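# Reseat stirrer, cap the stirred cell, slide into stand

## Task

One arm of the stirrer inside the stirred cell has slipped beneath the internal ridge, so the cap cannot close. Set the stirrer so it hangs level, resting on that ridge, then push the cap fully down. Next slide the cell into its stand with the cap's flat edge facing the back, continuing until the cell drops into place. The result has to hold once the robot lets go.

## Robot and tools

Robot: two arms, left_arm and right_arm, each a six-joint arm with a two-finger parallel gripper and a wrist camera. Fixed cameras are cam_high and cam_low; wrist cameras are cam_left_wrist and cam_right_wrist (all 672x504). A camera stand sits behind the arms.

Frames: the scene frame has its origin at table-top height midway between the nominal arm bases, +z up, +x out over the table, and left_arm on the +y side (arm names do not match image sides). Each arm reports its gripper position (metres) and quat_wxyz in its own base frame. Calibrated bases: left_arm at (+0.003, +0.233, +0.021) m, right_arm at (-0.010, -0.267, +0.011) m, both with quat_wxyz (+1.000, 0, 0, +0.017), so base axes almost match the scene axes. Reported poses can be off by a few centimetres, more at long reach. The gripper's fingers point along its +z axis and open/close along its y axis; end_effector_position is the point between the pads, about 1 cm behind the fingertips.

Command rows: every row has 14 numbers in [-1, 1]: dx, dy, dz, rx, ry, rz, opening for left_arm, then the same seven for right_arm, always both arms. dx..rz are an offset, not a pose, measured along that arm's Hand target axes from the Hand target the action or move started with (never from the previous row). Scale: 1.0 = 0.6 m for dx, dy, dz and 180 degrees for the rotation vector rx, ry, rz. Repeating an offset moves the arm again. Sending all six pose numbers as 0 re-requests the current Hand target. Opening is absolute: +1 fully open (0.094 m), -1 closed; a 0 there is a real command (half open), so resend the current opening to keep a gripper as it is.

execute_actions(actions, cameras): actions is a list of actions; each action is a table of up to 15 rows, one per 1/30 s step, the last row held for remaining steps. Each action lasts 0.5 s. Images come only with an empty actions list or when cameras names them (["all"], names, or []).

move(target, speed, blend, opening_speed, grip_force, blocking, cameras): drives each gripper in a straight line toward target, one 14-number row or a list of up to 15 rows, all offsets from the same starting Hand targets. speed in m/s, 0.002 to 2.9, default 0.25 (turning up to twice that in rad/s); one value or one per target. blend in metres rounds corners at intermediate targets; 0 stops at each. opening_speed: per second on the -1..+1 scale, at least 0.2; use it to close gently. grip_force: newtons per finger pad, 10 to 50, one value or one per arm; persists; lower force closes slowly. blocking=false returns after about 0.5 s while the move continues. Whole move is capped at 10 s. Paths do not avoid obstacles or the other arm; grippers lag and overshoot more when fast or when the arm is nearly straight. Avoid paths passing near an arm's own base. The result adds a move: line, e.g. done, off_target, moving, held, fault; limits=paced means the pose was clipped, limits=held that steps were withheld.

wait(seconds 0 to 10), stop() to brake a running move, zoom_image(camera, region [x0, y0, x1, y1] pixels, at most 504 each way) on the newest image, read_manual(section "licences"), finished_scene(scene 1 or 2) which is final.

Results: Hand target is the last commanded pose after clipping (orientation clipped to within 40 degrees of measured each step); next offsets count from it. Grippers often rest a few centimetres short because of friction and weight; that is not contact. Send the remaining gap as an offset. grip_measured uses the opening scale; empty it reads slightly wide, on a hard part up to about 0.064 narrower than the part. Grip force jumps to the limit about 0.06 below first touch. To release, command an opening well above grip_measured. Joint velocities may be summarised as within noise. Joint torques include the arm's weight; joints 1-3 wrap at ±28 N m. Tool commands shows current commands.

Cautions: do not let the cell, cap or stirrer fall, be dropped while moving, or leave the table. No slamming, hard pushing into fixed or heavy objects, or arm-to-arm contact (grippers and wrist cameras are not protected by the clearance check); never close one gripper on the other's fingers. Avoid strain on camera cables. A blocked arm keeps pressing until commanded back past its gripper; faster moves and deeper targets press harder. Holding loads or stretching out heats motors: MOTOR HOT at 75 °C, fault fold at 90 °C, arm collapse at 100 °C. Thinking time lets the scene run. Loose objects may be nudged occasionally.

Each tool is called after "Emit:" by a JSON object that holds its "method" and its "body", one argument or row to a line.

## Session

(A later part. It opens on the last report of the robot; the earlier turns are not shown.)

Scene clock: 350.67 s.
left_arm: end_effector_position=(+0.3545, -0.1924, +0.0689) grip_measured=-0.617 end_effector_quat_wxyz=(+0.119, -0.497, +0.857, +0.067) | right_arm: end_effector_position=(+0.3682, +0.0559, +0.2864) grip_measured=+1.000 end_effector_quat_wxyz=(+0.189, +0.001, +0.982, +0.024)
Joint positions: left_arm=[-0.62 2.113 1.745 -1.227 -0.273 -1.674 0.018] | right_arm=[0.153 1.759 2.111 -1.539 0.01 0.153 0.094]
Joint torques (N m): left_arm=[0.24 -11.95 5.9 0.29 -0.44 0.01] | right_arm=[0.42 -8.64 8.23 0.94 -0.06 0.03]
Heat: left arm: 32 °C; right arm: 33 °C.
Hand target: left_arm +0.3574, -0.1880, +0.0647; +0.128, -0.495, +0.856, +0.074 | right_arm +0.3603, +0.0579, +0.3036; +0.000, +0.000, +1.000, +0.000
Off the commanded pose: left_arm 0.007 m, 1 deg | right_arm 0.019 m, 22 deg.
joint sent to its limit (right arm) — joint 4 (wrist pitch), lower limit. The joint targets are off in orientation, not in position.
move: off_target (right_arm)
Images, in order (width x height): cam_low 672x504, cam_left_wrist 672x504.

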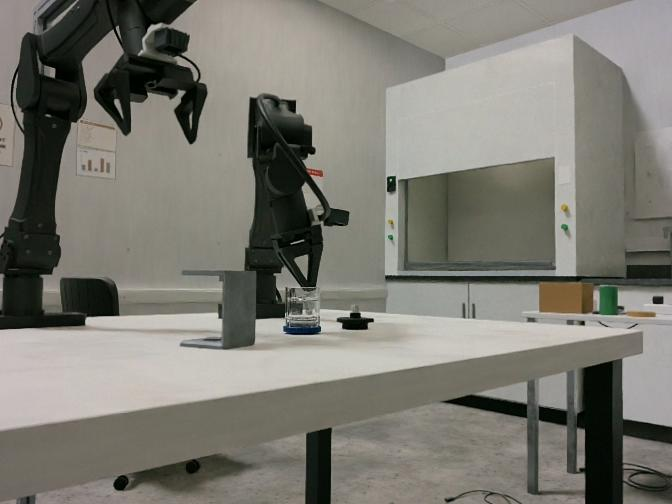

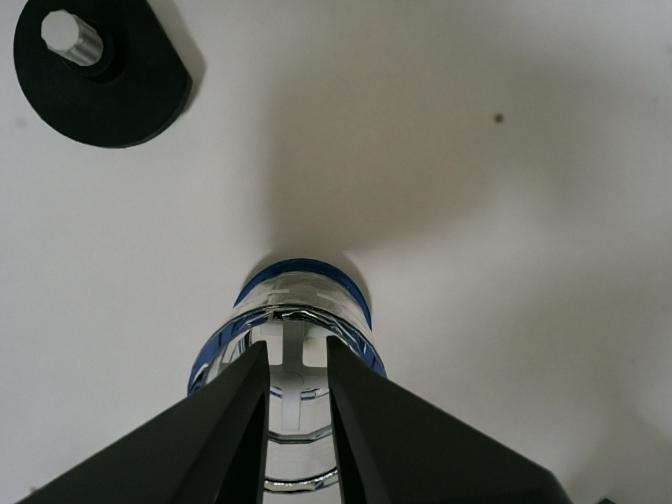

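Emit:
{"method": "move", "body": {
  "target": [0.0025,0.002,0.018,0,0,0,-0.62,0,0,0,0,0,0,1],
  "speed": 0.05,
  "cameras": ["cam_left_wrist","cam_low"]
}}

Emit:
{"method": "zoom_image", "body": {
  "camera": "cam_left_wrist",
  "region": [210, 265, 390, 445]
}}

Emit:
{"method": "zoom_image", "body": {
  "camera": "cam_low",
  "region": [265, 270, 345, 340]
}}

Scene clock: 357.37 s.
left_arm: end_effector_position=(+0.3530, -0.1899, +0.0587) grip_measured=-0.617 end_effector_quat_wxyz=(+0.119, -0.495, +0.858, +0.070) | right_arm: end_effector_position=(+0.3682, +0.0559, +0.2864) grip_measured=+1.000 end_effector_quat_wxyz=(+0.189, +0.001, +0.982, +0.024)
Joint positions: left_arm=[-0.619 2.113 1.704 -1.19 -0.276 -1.67 0.018] | right_arm=[0.153 1.759 2.111 -1.539 0.01 0.153 0.094]
Joint torques (N m): left_arm=[0.55 -11.79 5.82 0.37 -0.43 -0.02] | right_arm=[0.43 -8.61 8.23 0.94 -0.06 0.03]
Heat: left arm: 32 °C; right arm: 33 °C.
Hand target: left_arm +0.3571, -0.1859, +0.0538; +0.128, -0.494, +0.857, +0.074 | right_arm +0.3603, +0.0579, +0.3036; +0.000, +0.000, +1.000, +0.000
Off the commanded pose: left_arm 0.008 m, 1 deg | right_arm 0.019 m, 22 deg.
joint sent to its limit (right arm) — joint 4 (wrist pitch), lower limit. The joint targets are off in orientation, not in position.
move: off_target (right_arm)
Images, in order (width x height): cam_low 672x504, cam_left_wrist 672x504.

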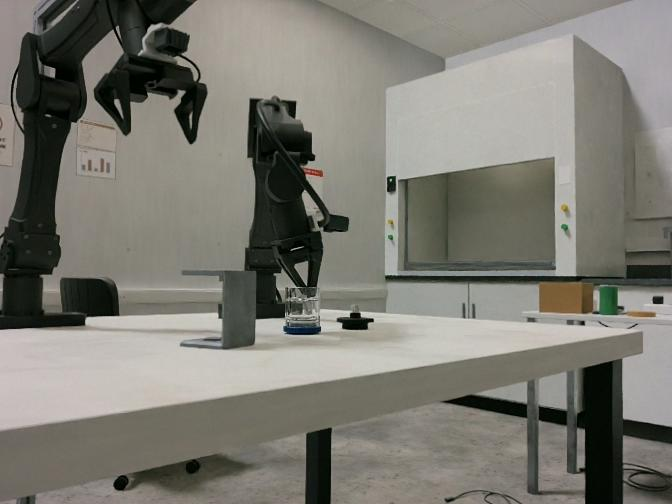

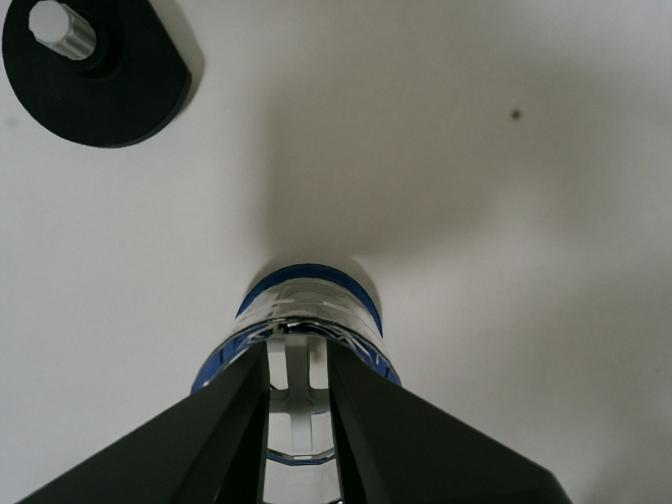

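Scaled by 2.800 from the camera's 672x504 image, which has a finer 960x720 frame.

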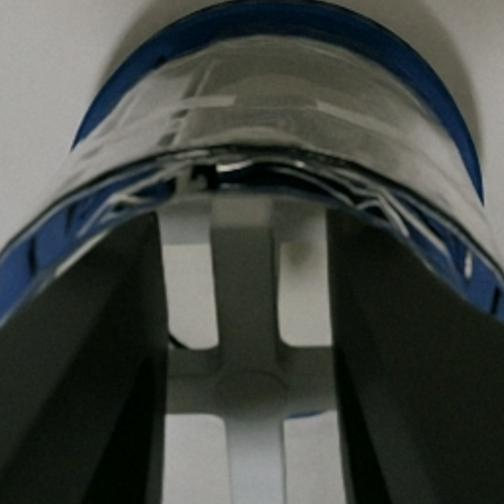

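Scaled by 6.300 from the camera's 672x504 image, which has a finer 960x720 frame.

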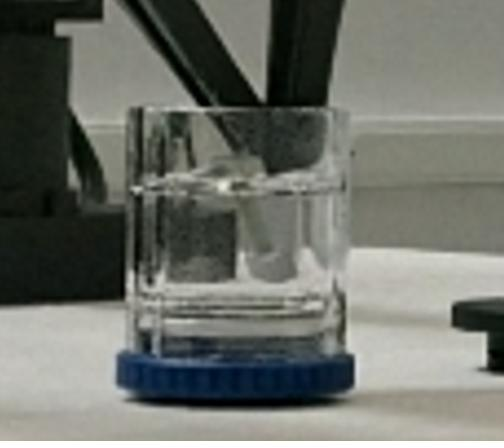

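Emit:
{"method": "move", "body": {
  "target": [0,0,0,0,0,0,-0.97,0,0,0,0,0,0,1],
  "opening_speed": 0.4,
  "cameras": ["cam_left_wrist","cam_low"]
}}

Emit:
{"method": "zoom_image", "body": {
  "camera": "cam_left_wrist",
  "region": [210, 265, 390, 445]
}}

Emit:
{"method": "zoom_image", "body": {
  "camera": "cam_low",
  "region": [265, 270, 345, 340]
}}

Scene clock: 362.87 s.
left_arm: end_effector_position=(+0.3542, -0.1908, +0.0587) grip_measured=-0.878 end_effector_quat_wxyz=(+0.121, -0.495, +0.858, +0.067) | right_arm: end_effector_position=(+0.3682, +0.0559, +0.2864) grip_measured=+1.000 end_effector_quat_wxyz=(+0.189, +0.001, +0.982, +0.024)
Joint positions: left_arm=[-0.619 2.113 1.704 -1.184 -0.276 -1.67 0.006] | right_arm=[0.153 1.759 2.111 -1.539 0.01 0.153 0.094]
Joint torques (N m): left_arm=[0.53 -11.71 5.91 0.33 -0.43 0] | right_arm=[0.43 -8.62 8.23 0.95 -0.06 0.03]
Heat: left arm: 32 °C; right arm: 33 °C.
Hand target: left_arm +0.3571, -0.1859, +0.0538; +0.128, -0.494, +0.857, +0.074 | right_arm +0.3603, +0.0579, +0.3036; +0.000, +0.000, +1.000, +0.000
Off the commanded pose: left_arm 0.007 m, 1 deg | right_arm 0.019 m, 22 deg.
joint sent to its limit (right arm) — joint 4 (wrist pitch), lower limit. The joint targets are off in orientation, not in position.
move: off_target (right_arm)
Images, in order (width x height): cam_low 672x504, cam_left_wrist 672x504.

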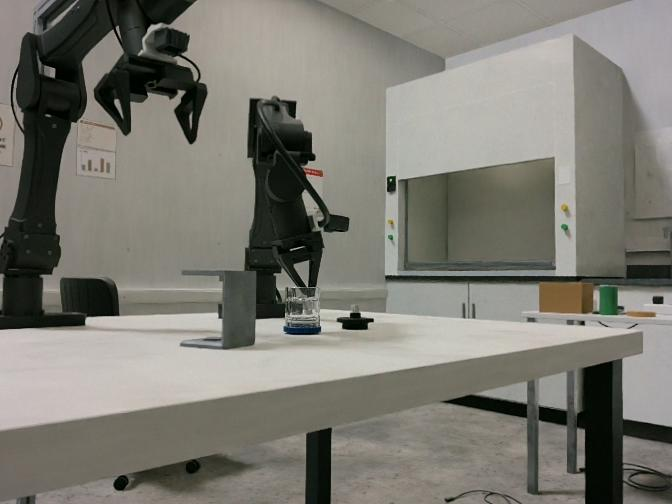

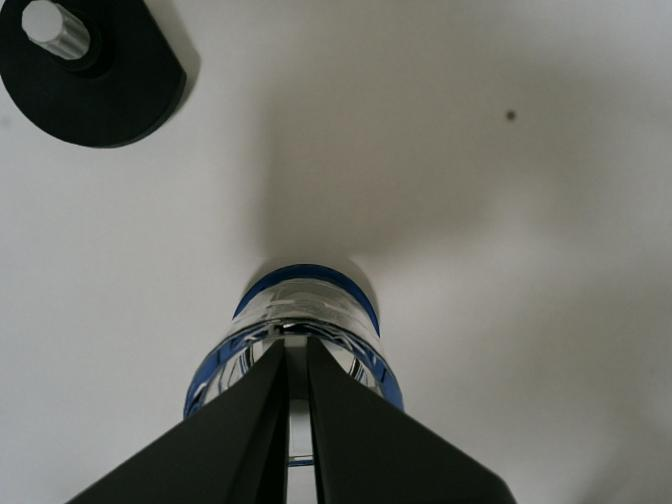

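Scaled by 2.800 from the camera's 672x504 image, which has a finer 960x720 frame.

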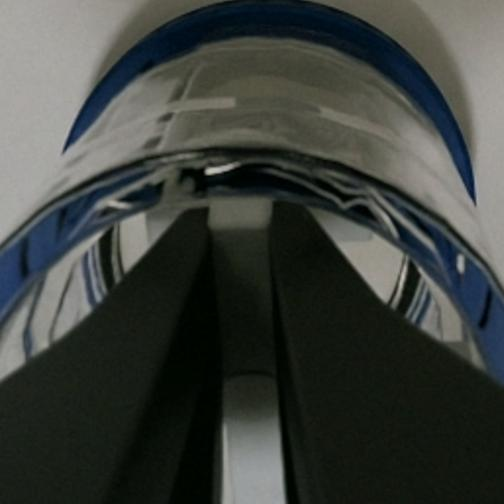

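Scaled by 6.300 from the camera's 672x504 image, which has a finer 960x720 frame.

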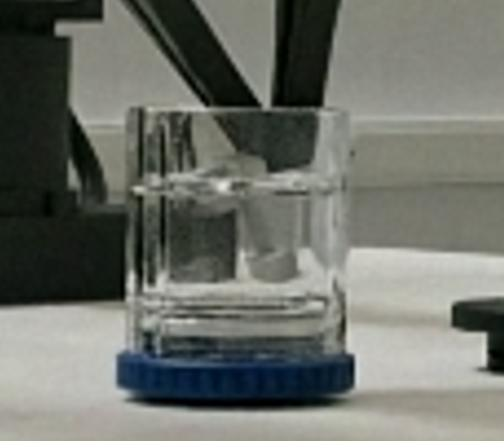

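Emit:
{"method": "move", "body": {
  "target": [-0.0073,0,-0.0307,0,0,0,-0.97,0,0,0,0,0,0,1],
  "speed": 0.04,
  "cameras": ["cam_left_wrist","cam_low"]
}}

Emit:
{"method": "zoom_image", "body": {
  "camera": "cam_left_wrist",
  "region": [190, 225, 410, 445]
}}

Emit:
{"method": "zoom_image", "body": {
  "camera": "cam_low",
  "region": [265, 270, 345, 340]
}}

Scene clock: 368.87 s.
left_arm: end_effector_position=(+0.3522, -0.1894, +0.0631) grip_measured=-0.878 end_effector_quat_wxyz=(+0.118, -0.495, +0.858, +0.073) | right_arm: end_effector_position=(+0.3682, +0.0559, +0.2864) grip_measured=+1.000 end_effector_quat_wxyz=(+0.189, +0.001, +0.982, +0.024)
Joint positions: left_arm=[-0.619 2.113 1.721 -1.214 -0.276 -1.67 0.006] | right_arm=[0.153 1.759 2.111 -1.539 0.01 0.153 0.094]
Joint torques (N m): left_arm=[0.2 -12.83 9.21 -0.16 -0.43 -0.02] | right_arm=[0.42 -8.64 8.21 0.95 -0.06 0.03]
Heat: left arm: 32 °C; right arm: 33 °C.
Hand target: left_arm +0.3565, -0.1869, +0.0728; +0.128, -0.494, +0.857, +0.074 | right_arm +0.3603, +0.0579, +0.3036; +0.000, +0.000, +1.000, +0.000
Off the commanded pose: left_arm 0.011 m, 1 deg | right_arm 0.019 m, 22 deg.
joint sent to its limit (right arm) — joint 4 (wrist pitch), lower limit. The joint targets are off in orientation, not in position.
move: off_target (left_arm, right_arm)
Images, in order (width x height): cam_low 672x504, cam_left_wrist 672x504.

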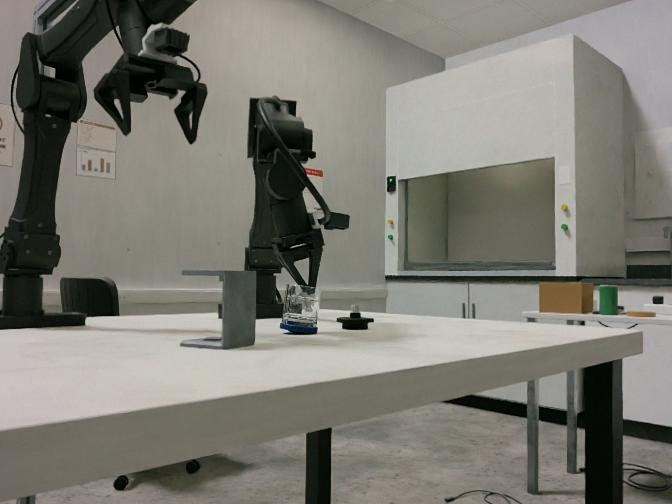

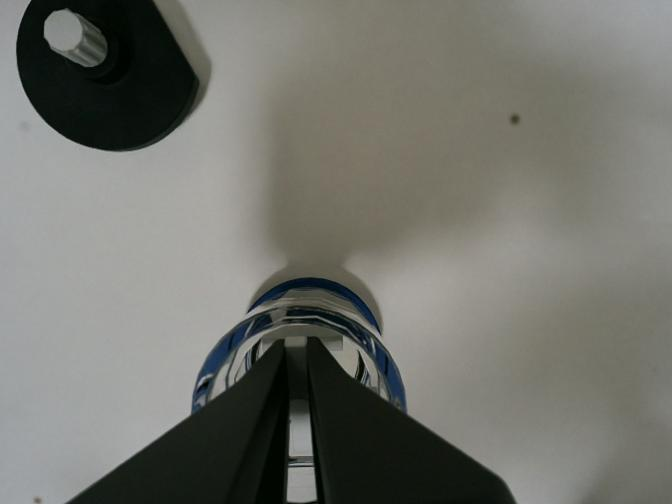

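Scaled by 2.291 from the camera's 672x504 image, which has a finer 960x720 frame.

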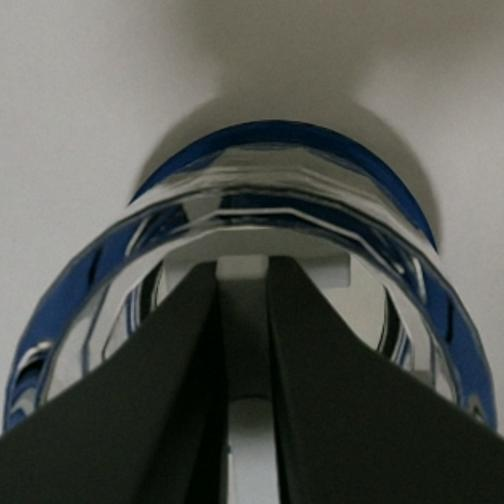

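Scaled by 6.300 from the camera's 672x504 image, which has a finer 960x720 frame.

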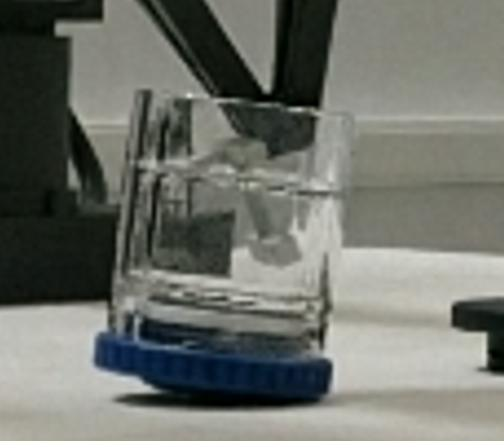

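Emit:
{"method": "move", "body": {
  "target": [
    [0.0065,0,0.028,0,0,0,-0.97,0,0,0,0,0,0,1],
    [0.0093,0,0.0233,0,-0.0722,0,-0.97,0,0,0,0,0,0,1]
  ],
  "speed": 0.04,
  "cameras": ["cam_left_wrist","cam_low"]
}}

Emit:
{"method": "zoom_image", "body": {
  "camera": "cam_left_wrist",
  "region": [190, 225, 410, 445]
}}

Emit:
{"method": "zoom_image", "body": {
  "camera": "cam_low",
  "region": [265, 270, 345, 340]
}}

Scene clock: 391.43 s.
left_arm: end_effector_position=(+0.3550, -0.1925, +0.0612) grip_measured=-0.878 end_effector_quat_wxyz=(+0.214, -0.487, +0.840, +0.109) | right_arm: end_effector_position=(+0.3682, +0.0559, +0.2864) grip_measured=+1.000 end_effector_quat_wxyz=(+0.189, +0.001, +0.982, +0.024)
Joint positions: left_arm=[-0.707 2.147 1.71 -1.204 -0.48 -1.774 0.006] | right_arm=[0.153 1.759 2.111 -1.539 0.01 0.153 0.094]
Joint torques (N m): left_arm=[-0.35 -10.4 7.73 -0.19 -0.74 -0.1] | right_arm=[0.4 -8.62 8.25 0.95 -0.06 0.03]
Heat: left arm: 32 °C; right arm: 33 °C.
Hand target: left_arm +0.3559, -0.1880, +0.0577; +0.224, -0.483, +0.836, +0.130 | right_arm +0.3603, +0.0579, +0.3036; +0.000, +0.000, +1.000, +0.000
Off the commanded pose: left_arm 0.006 m, 3 deg | right_arm 0.019 m, 22 deg.
joint sent to its limit (right arm) — joint 4 (wrist pitch), lower limit. The joint targets are off in orientation, not in position.
move: off_target (left_arm, right_arm)
Images, in order (width x height): cam_low 672x504, cam_left_wrist 672x504.

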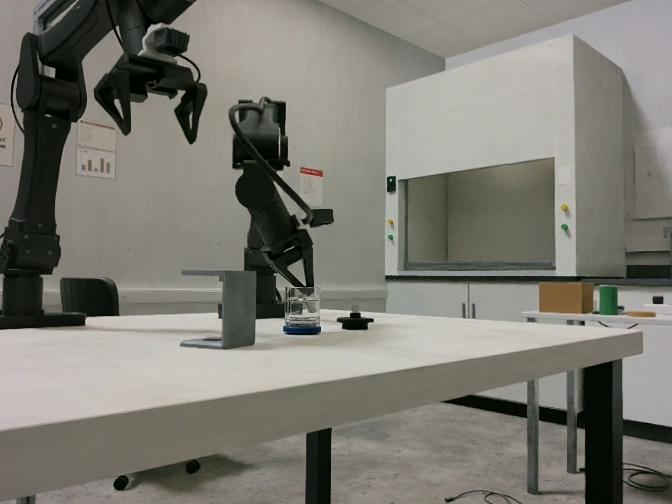

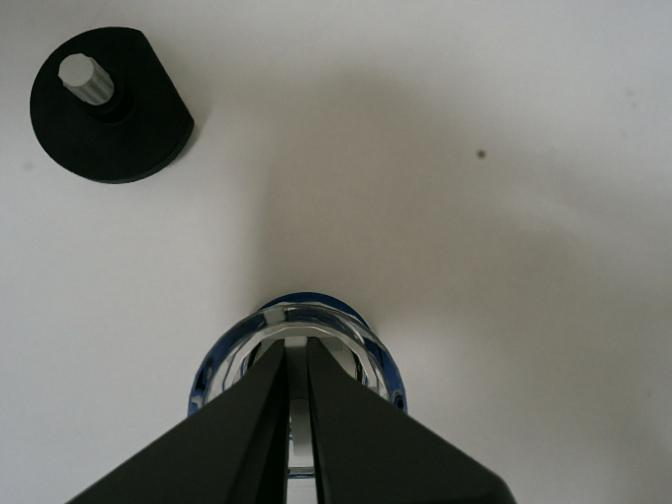

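Scaled by 2.291 from the camera's 672x504 image, which has a finer 960x720 frame.

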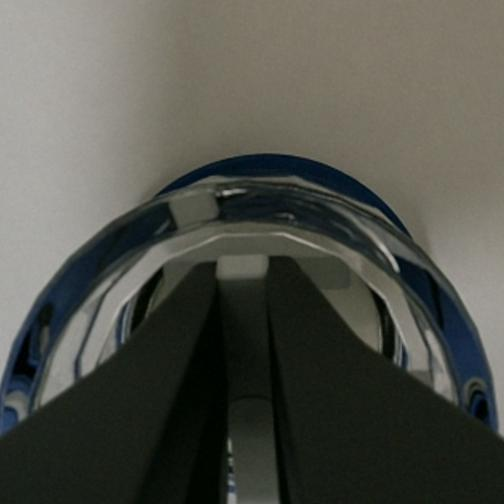

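Scaled by 6.300 from the camera's 672x504 image, which has a finer 960x720 frame.

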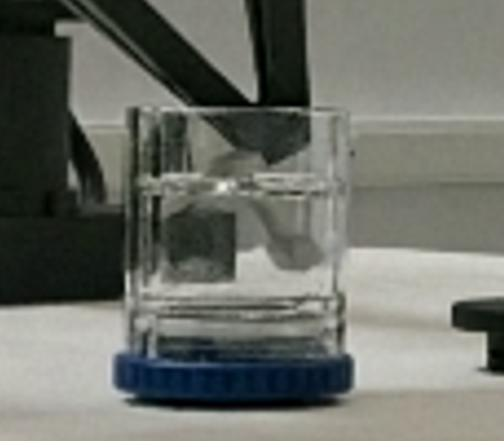

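Emit:
{"method": "move", "body": {
  "target": [-0.0193,0,-0.0235,0,0,0,-0.97,0,0,0,0,0,0,1],
  "speed": 0.04,
  "cameras": ["cam_left_wrist","cam_low"]
}}

Emit:
{"method": "zoom_image", "body": {
  "camera": "cam_left_wrist",
  "region": [190, 225, 410, 445]
}}

Emit:
{"method": "zoom_image", "body": {
  "camera": "cam_low",
  "region": [265, 270, 345, 340]
}}

Scene clock: 396.97 s.
left_arm: end_effector_position=(+0.3521, -0.1894, +0.0693) grip_measured=-0.878 end_effector_quat_wxyz=(+0.211, -0.484, +0.841, +0.120) | right_arm: end_effector_position=(+0.3682, +0.0559, +0.2864) grip_measured=+1.000 end_effector_quat_wxyz=(+0.189, +0.001, +0.982, +0.024)
Joint positions: left_arm=[-0.707 2.147 1.74 -1.258 -0.483 -1.775 0.006] | right_arm=[0.153 1.759 2.111 -1.539 0.01 0.153 0.094]
Joint torques (N m): left_arm=[0.31 -11.84 9.21 -0.31 -0.7 -0.08] | right_arm=[0.4 -8.62 8.23 0.94 -0.06 0.03]
Heat: left arm: 32 °C; right arm: 33 °C.
Hand target: left_arm +0.3574, -0.1855, +0.0758; +0.224, -0.483, +0.836, +0.129 | right_arm +0.3603, +0.0579, +0.3036; +0.000, +0.000, +1.000, +0.000
Off the commanded pose: left_arm 0.009 m, 2 deg | right_arm 0.019 m, 22 deg.
joint sent to its limit (right arm) — joint 4 (wrist pitch), lower limit. The joint targets are off in orientation, not in position.
move: off_target (right_arm)
Images, in order (width x height): cam_low 672x504, cam_left_wrist 672x504.

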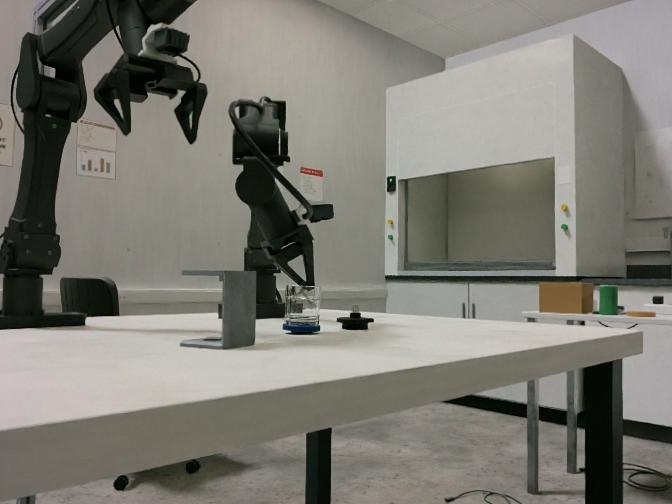

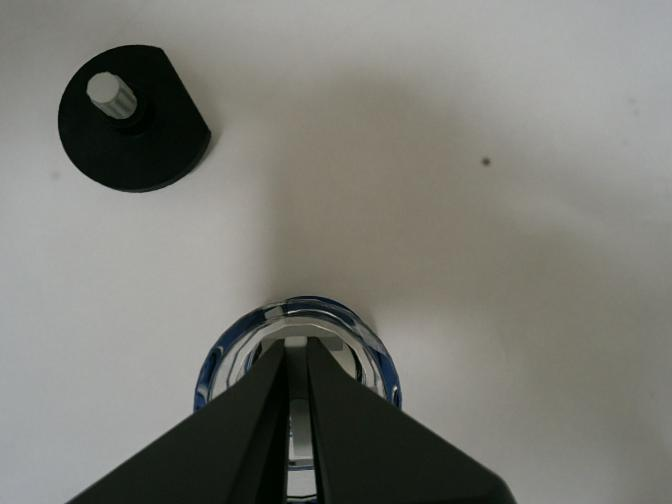

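Scaled by 2.291 from the camera's 672x504 image, which has a finer 960x720 frame.

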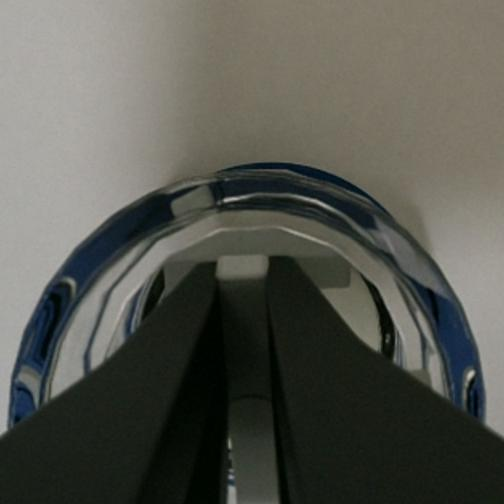

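Scaled by 6.300 from the camera's 672x504 image, which has a finer 960x720 frame.

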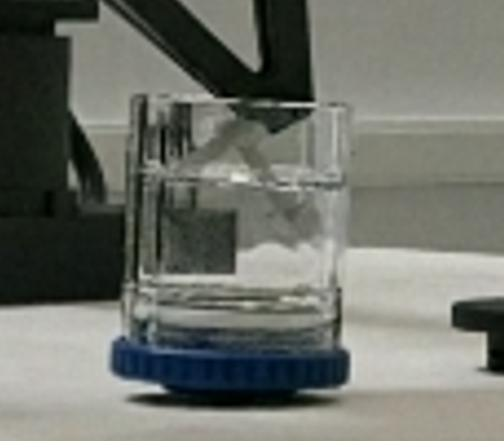

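Emit:
{"method": "move", "body": {
  "target": [
    [0.0058,0,0.0102,0,0,0,-0.97,0,0,0,0,0,0,1],
    [-0.0017,0,0.0128,0,-0.0333,0,-0.97,0,0,0,0,0,0,1],
    [-0.015,0,-0.0103,0,-0.0333,0,-0.97,0,0,0,0,0,0,1]
  ],
  "speed": 0.04,
  "cameras": ["cam_left_wrist","cam_low"]
}}

Emit:
{"method": "zoom_image", "body": {
  "camera": "cam_left_wrist",
  "region": [190, 225, 410, 445]
}}

Emit:
{"method": "zoom_image", "body": {
  "camera": "cam_low",
  "region": [265, 270, 345, 340]
}}

Scene clock: 406.73 s.
left_arm: end_effector_position=(+0.3553, -0.1834, +0.0778) grip_measured=-0.878 end_effector_quat_wxyz=(+0.248, -0.479, +0.829, +0.145) | right_arm: end_effector_position=(+0.3682, +0.0559, +0.2864) grip_measured=+1.000 end_effector_quat_wxyz=(+0.189, +0.001, +0.982, +0.024)
Joint positions: left_arm=[-0.725 2.168 1.773 -1.31 -0.57 -1.813 0.006] | right_arm=[0.153 1.759 2.111 -1.539 0.01 0.153 0.094]
Joint torques (N m): left_arm=[-0.44 -11.96 9.01 -0.41 -0.86 -0.17] | right_arm=[0.42 -8.65 8.23 0.94 -0.05 0.03]
Heat: left arm: 33 °C; right arm: 33 °C.
Hand target: left_arm +0.3597, -0.1814, +0.0857; +0.268, -0.475, +0.824, +0.155 | right_arm +0.3603, +0.0579, +0.3036; +0.000, +0.000, +1.000, +0.000
Off the commanded pose: left_arm 0.009 m, 3 deg | right_arm 0.019 m, 22 deg.
joint sent to its limit (right arm) — joint 4 (wrist pitch), lower limit. The joint targets are off in orientation, not in position.
move: off_target (left_arm, right_arm)
Images, in order (width x height): cam_low 672x504, cam_left_wrist 672x504.

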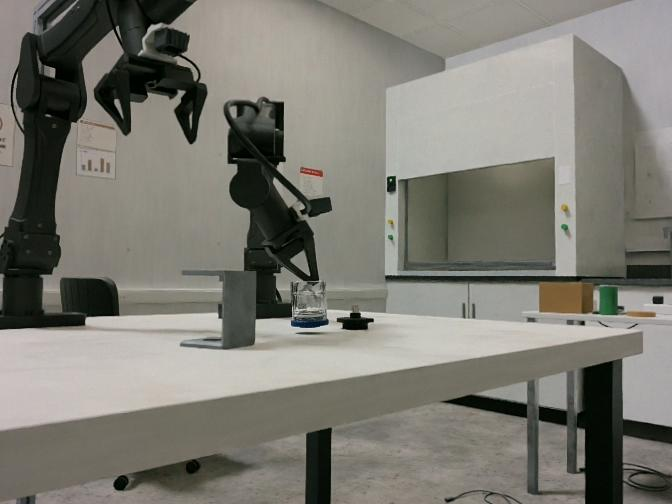

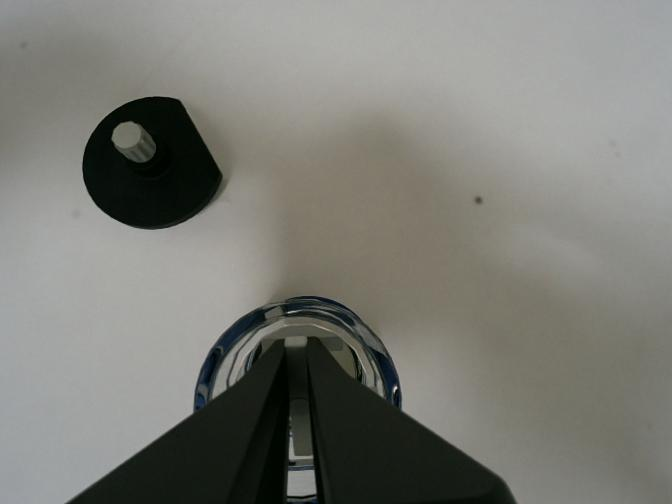

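Scaled by 2.291 from the camera's 672x504 image, which has a finer 960x720 frame.

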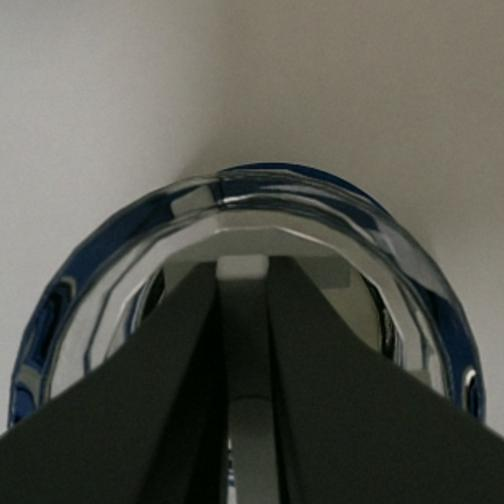

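Scaled by 6.300 from the camera's 672x504 image, which has a finer 960x720 frame.

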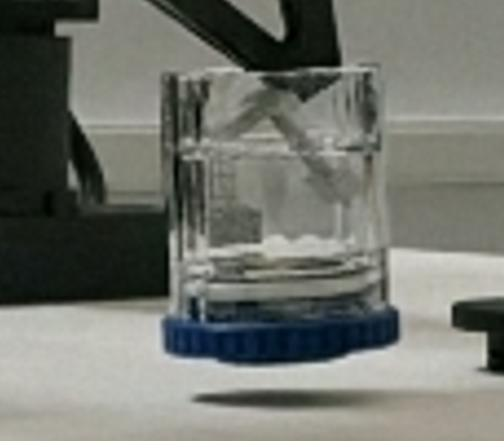

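Emit:
{"method": "move", "body": {
  "target": [0.0177,0,0.0243,0,0.0,0,-0.97,0,0,0,0,0,0,1],
  "speed": 0.04,
  "cameras": ["cam_left_wrist","cam_low","cam_high"]
}}

Emit:
{"method": "zoom_image", "body": {
  "camera": "cam_low",
  "region": [275, 275, 335, 340]
}}

Emit:
{"method": "zoom_image", "body": {
  "camera": "cam_high",
  "region": [320, 245, 380, 305]
}}

Scene clock: 422.83 s.
left_arm: end_effector_position=(+0.3567, -0.1846, +0.0725) grip_measured=-0.878 end_effector_quat_wxyz=(+0.250, -0.481, +0.828, +0.142) | right_arm: end_effector_position=(+0.3682, +0.0559, +0.2864) grip_measured=+1.000 end_effector_quat_wxyz=(+0.189, +0.001, +0.982, +0.024)
Joint positions: left_arm=[-0.725 2.173 1.759 -1.285 -0.57 -1.814 0.006] | right_arm=[0.153 1.759 2.111 -1.539 0.01 0.153 0.094]
Joint torques (N m): left_arm=[-0.44 -11.06 6.06 0.03 -0.87 -0.16] | right_arm=[0.42 -8.62 8.23 0.95 -0.05 0.03]
Heat: left arm: 33 °C; right arm: 33 °C.
Hand target: left_arm +0.3597, -0.1814, +0.0676; +0.268, -0.475, +0.824, +0.155 | right_arm +0.3603, +0.0579, +0.3036; +0.000, +0.000, +1.000, +0.000
Off the commanded pose: left_arm 0.007 m, 3 deg | right_arm 0.019 m, 22 deg.
joint sent to its limit (right arm) — joint 4 (wrist pitch), lower limit. The joint targets are off in orientation, not in position.
move: off_target (left_arm, right_arm)
Images, in order (width x height): cam_high 672x504, cam_low 672x504, cam_left_wrist 672x504.

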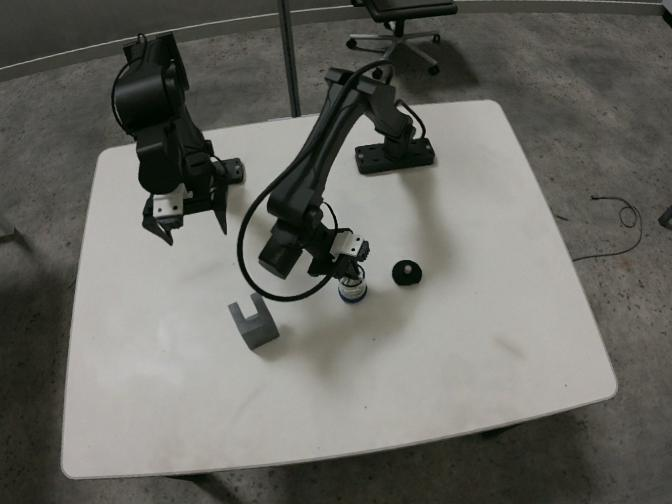

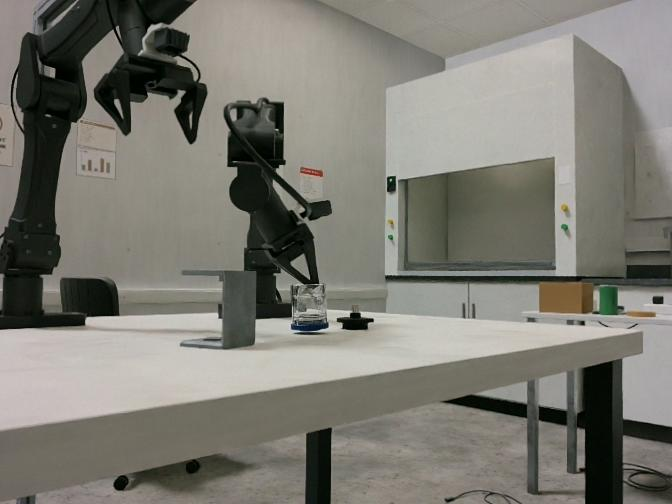

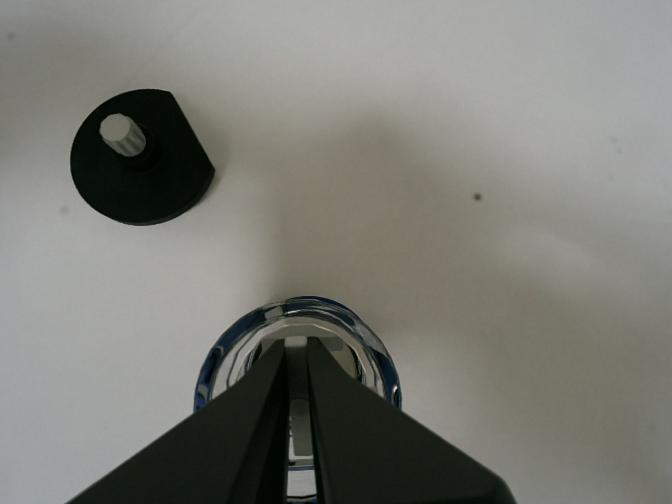

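Scaled by 7.754 from the camera's 672x504 image, which has a finer 960x720 frame.

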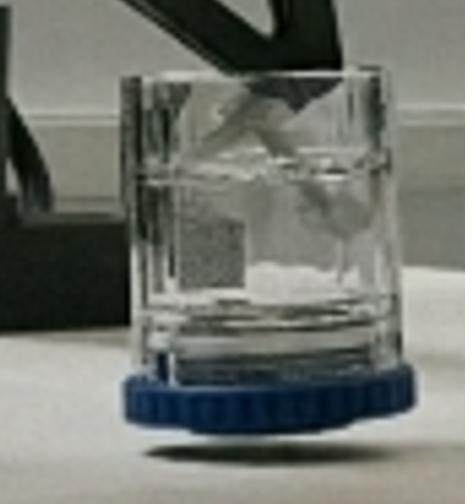

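Scaled by 8.400 from the camera's 672x504 image, which has a finer 960x720 frame.

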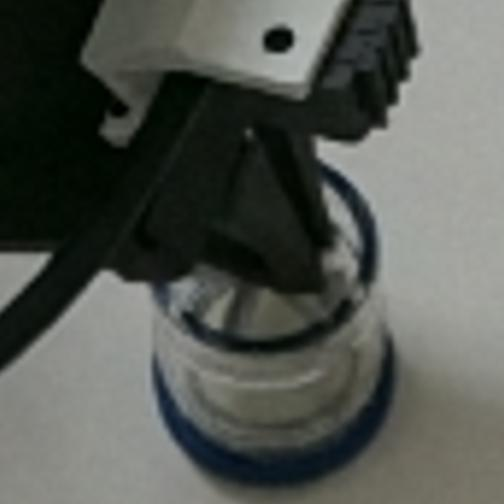

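Emit:
{"method": "move", "body": {
  "target": [0.008,0,0.0135,0,0.0,0,-0.97,0,0,0,0,0,0,1],
  "speed": 0.04,
  "cameras": ["cam_left_wrist","cam_low"]
}}

Emit:
{"method": "zoom_image", "body": {
  "camera": "cam_low",
  "region": [275, 275, 335, 340]
}}

Emit:
{"method": "zoom_image", "body": {
  "camera": "cam_left_wrist",
  "region": [190, 225, 410, 504]
}}

Scene clock: 437.13 s.
left_arm: end_effector_position=(+0.3573, -0.1831, +0.0674) grip_measured=-0.878 end_effector_quat_wxyz=(+0.255, -0.480, +0.827, +0.143) | right_arm: end_effector_position=(+0.3682, +0.0559, +0.2864) grip_measured=+1.000 end_effector_quat_wxyz=(+0.189, +0.001, +0.982, +0.024)
Joint positions: left_arm=[-0.725 2.174 1.736 -1.261 -0.58 -1.814 0.006] | right_arm=[0.153 1.759 2.111 -1.539 0.01 0.153 0.094]
Joint torques (N m): left_arm=[-0.42 -10.54 5.71 0.14 -0.76 -0.14] | right_arm=[0.43 -8.64 8.24 0.94 -0.06 0.03]
Heat: left arm: 34 °C; right arm: 33 °C.
Hand target: left_arm +0.3602, -0.1806, +0.0582; +0.268, -0.475, +0.824, +0.155 | right_arm +0.3603, +0.0579, +0.3036; +0.000, +0.000, +1.000, +0.000
Off the commanded pose: left_arm 0.010 m, 2 deg | right_arm 0.019 m, 22 deg.
joint sent to its limit (right arm) — joint 4 (wrist pitch), lower limit. The joint targets are off in orientation, not in position.
move: off_target (right_arm)
Images, in order (width x height): cam_low 672x504, cam_left_wrist 672x504.

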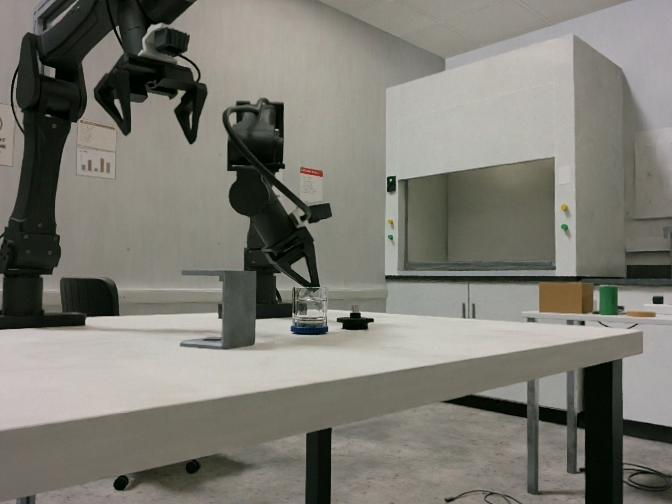

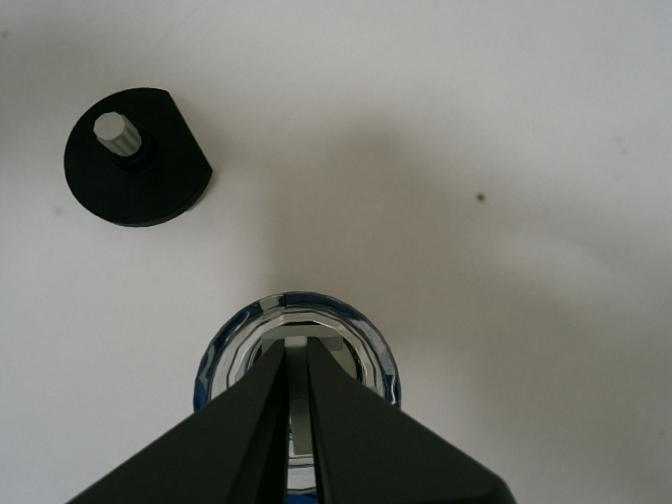

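Scaled by 7.754 from the camera's 672x504 image, which has a finer 960x720 frame.

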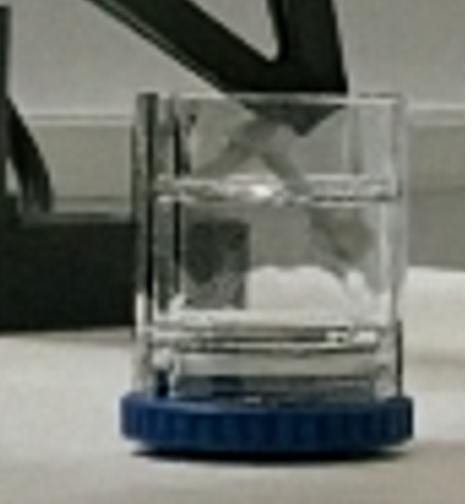

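Scaled by 1.806 from the camera's 672x504 image, which has a finer 960x720 frame.

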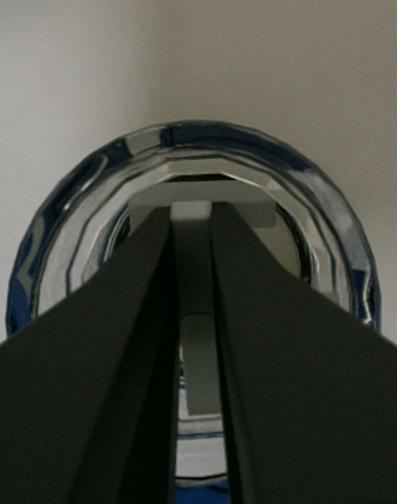

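Emit:
{"method": "move", "body": {
  "target": [
    [0.0038,0,0.0055,0,0.0,0,-0.97,0,0,0,0,0,0,1],
    [-0.003,0,0.0103,0,0.0,0,-0.97,0,0,0,0,0,0,1]
  ],
  "speed": 0.04,
  "cameras": ["cam_left_wrist","cam_low"]
}}

Emit:
{"method": "zoom_image", "body": {
  "camera": "cam_low",
  "region": [275, 275, 335, 340]
}}

Emit:
{"method": "zoom_image", "body": {
  "camera": "cam_left_wrist",
  "region": [190, 225, 410, 504]
}}

Scene clock: 470.67 s.
left_arm: end_effector_position=(+0.3583, -0.1823, +0.0628) grip_measured=-0.878 end_effector_quat_wxyz=(+0.256, -0.481, +0.827, +0.140) | right_arm: end_effector_position=(+0.3682, +0.0559, +0.2864) grip_measured=+1.000 end_effector_quat_wxyz=(+0.189, +0.001, +0.982, +0.024)
Joint positions: left_arm=[-0.722 2.174 1.718 -1.235 -0.582 -1.813 0.006] | right_arm=[0.153 1.759 2.111 -1.539 0.01 0.153 0.094]
Joint torques (N m): left_arm=[0.51 -10.67 5.67 0.14 -0.76 0] | right_arm=[0.43 -8.64 8.23 0.95 -0.06 0.03]
Heat: left arm: 32 °C; right arm: 34 °C.
Hand target: left_arm +0.3627, -0.1762, +0.0543; +0.268, -0.476, +0.824, +0.155 | right_arm +0.3603, +0.0579, +0.3036; +0.000, +0.000, +1.000, +0.000
Off the commanded pose: left_arm 0.011 m, 2 deg | right_arm 0.019 m, 22 deg.
joint sent to its limit (right arm) — joint 4 (wrist pitch), lower limit. The joint targets are off in orientation, not in position.
move: off_target (left_arm, right_arm)
Images, in order (width x height): cam_low 672x504, cam_left_wrist 672x504.

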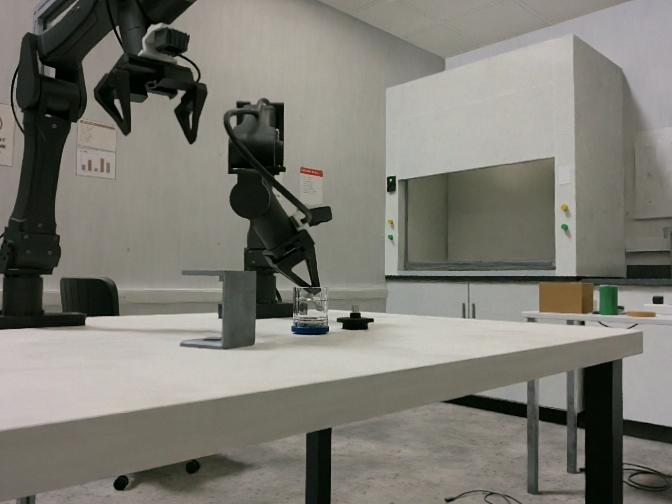

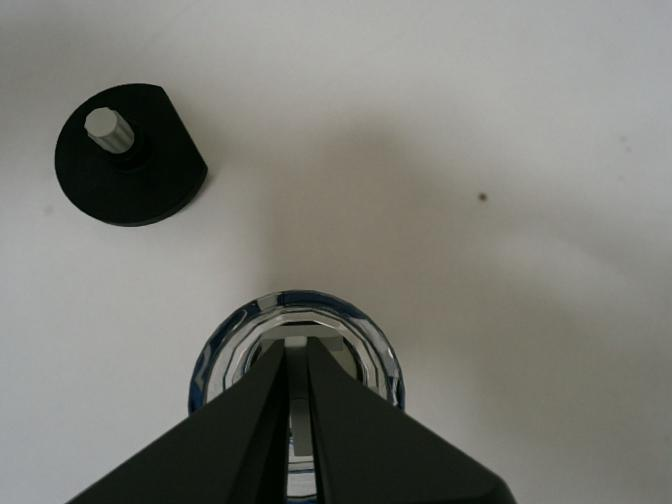

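Scaled by 7.754 from the camera's 672x504 image, which has a finer 960x720 frame.

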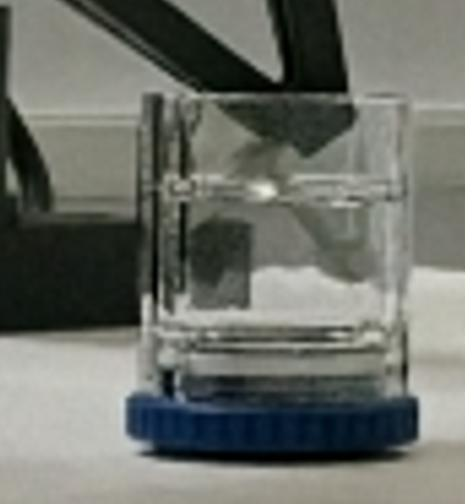

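Scaled by 1.806 from the camera's 672x504 image, which has a finer 960x720 frame.

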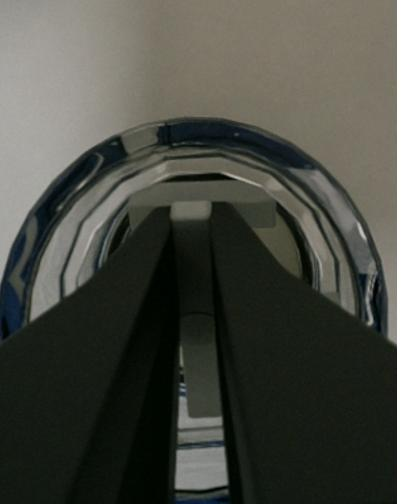

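Emit:
{"method": "move", "body": {
  "target": [
    [-0.0017,0,0.0047,0,0.0667,0,-0.97,0,0,0,0,0,0,1],
    [-0.0098,0,0.0103,0,0.0667,0,-0.97,0,0,0,0,0,0,1]
  ],
  "speed": 0.04,
  "cameras": ["cam_left_wrist","cam_low"]
}}

Emit:
{"method": "zoom_image", "body": {
  "camera": "cam_low",
  "region": [275, 275, 335, 340]
}}

Emit:
{"method": "zoom_image", "body": {
  "camera": "cam_left_wrist",
  "region": [190, 225, 410, 504]
}}

Scene clock: 479.27 s.
left_arm: end_effector_position=(+0.3682, -0.1702, +0.0596) grip_measured=-0.878 end_effector_quat_wxyz=(+0.191, -0.485, +0.846, +0.111) | right_arm: end_effector_position=(+0.3682, +0.0559, +0.2864) grip_measured=+1.000 end_effector_quat_wxyz=(+0.189, +0.001, +0.982, +0.024)
Joint positions: left_arm=[-0.627 2.139 1.706 -1.186 -0.443 -1.679 0.006] | right_arm=[0.153 1.759 2.111 -1.539 0.01 0.153 0.094]
Joint torques (N m): left_arm=[1.05 -13.22 4.3 0.47 -0.04 0.01] | right_arm=[0.43 -8.66 8.23 0.94 -0.06 0.04]
Heat: left arm: 33 °C; right arm: 34 °C.
Hand target: left_arm +0.3669, -0.1690, +0.0527; +0.180, -0.489, +0.847, +0.104 | right_arm +0.3603, +0.0579, +0.3036; +0.000, +0.000, +1.000, +0.000
Off the commanded pose: left_arm 0.007 m, 2 deg | right_arm 0.019 m, 22 deg.
joint sent to its limit (right arm) — joint 4 (wrist pitch), lower limit. The joint targets are off in orientation, not in position.
move: off_target (right_arm)
Images, in order (width x height): cam_low 672x504, cam_left_wrist 672x504.

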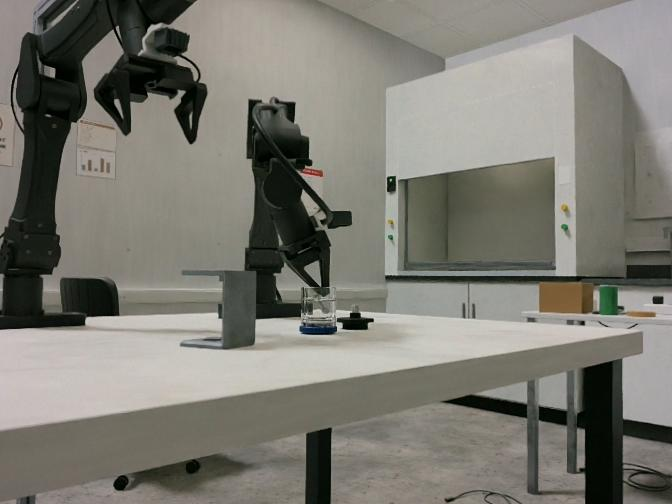

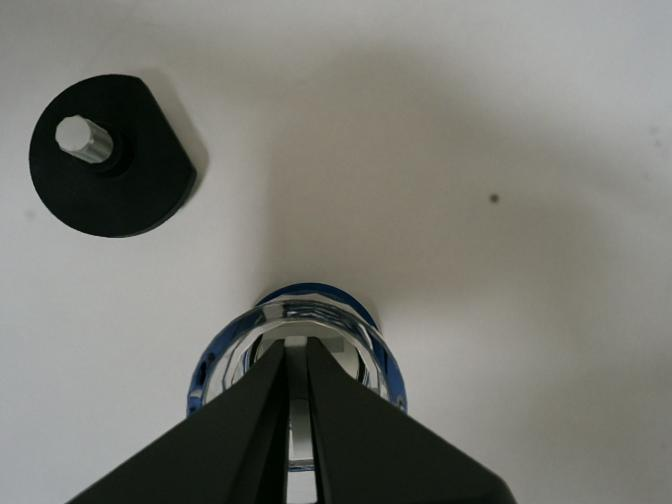

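Scaled by 7.754 from the camera's 672x504 image, which has a finer 960x720 frame.

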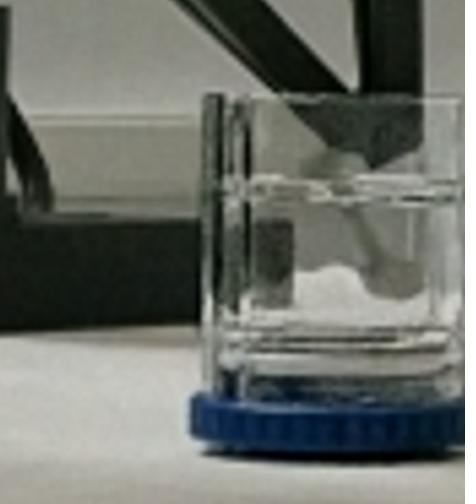

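Scaled by 1.806 from the camera's 672x504 image, which has a finer 960x720 frame.

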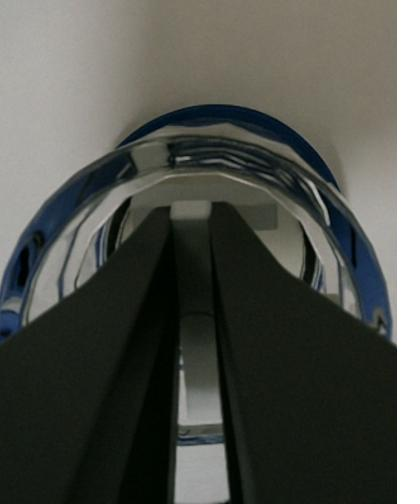

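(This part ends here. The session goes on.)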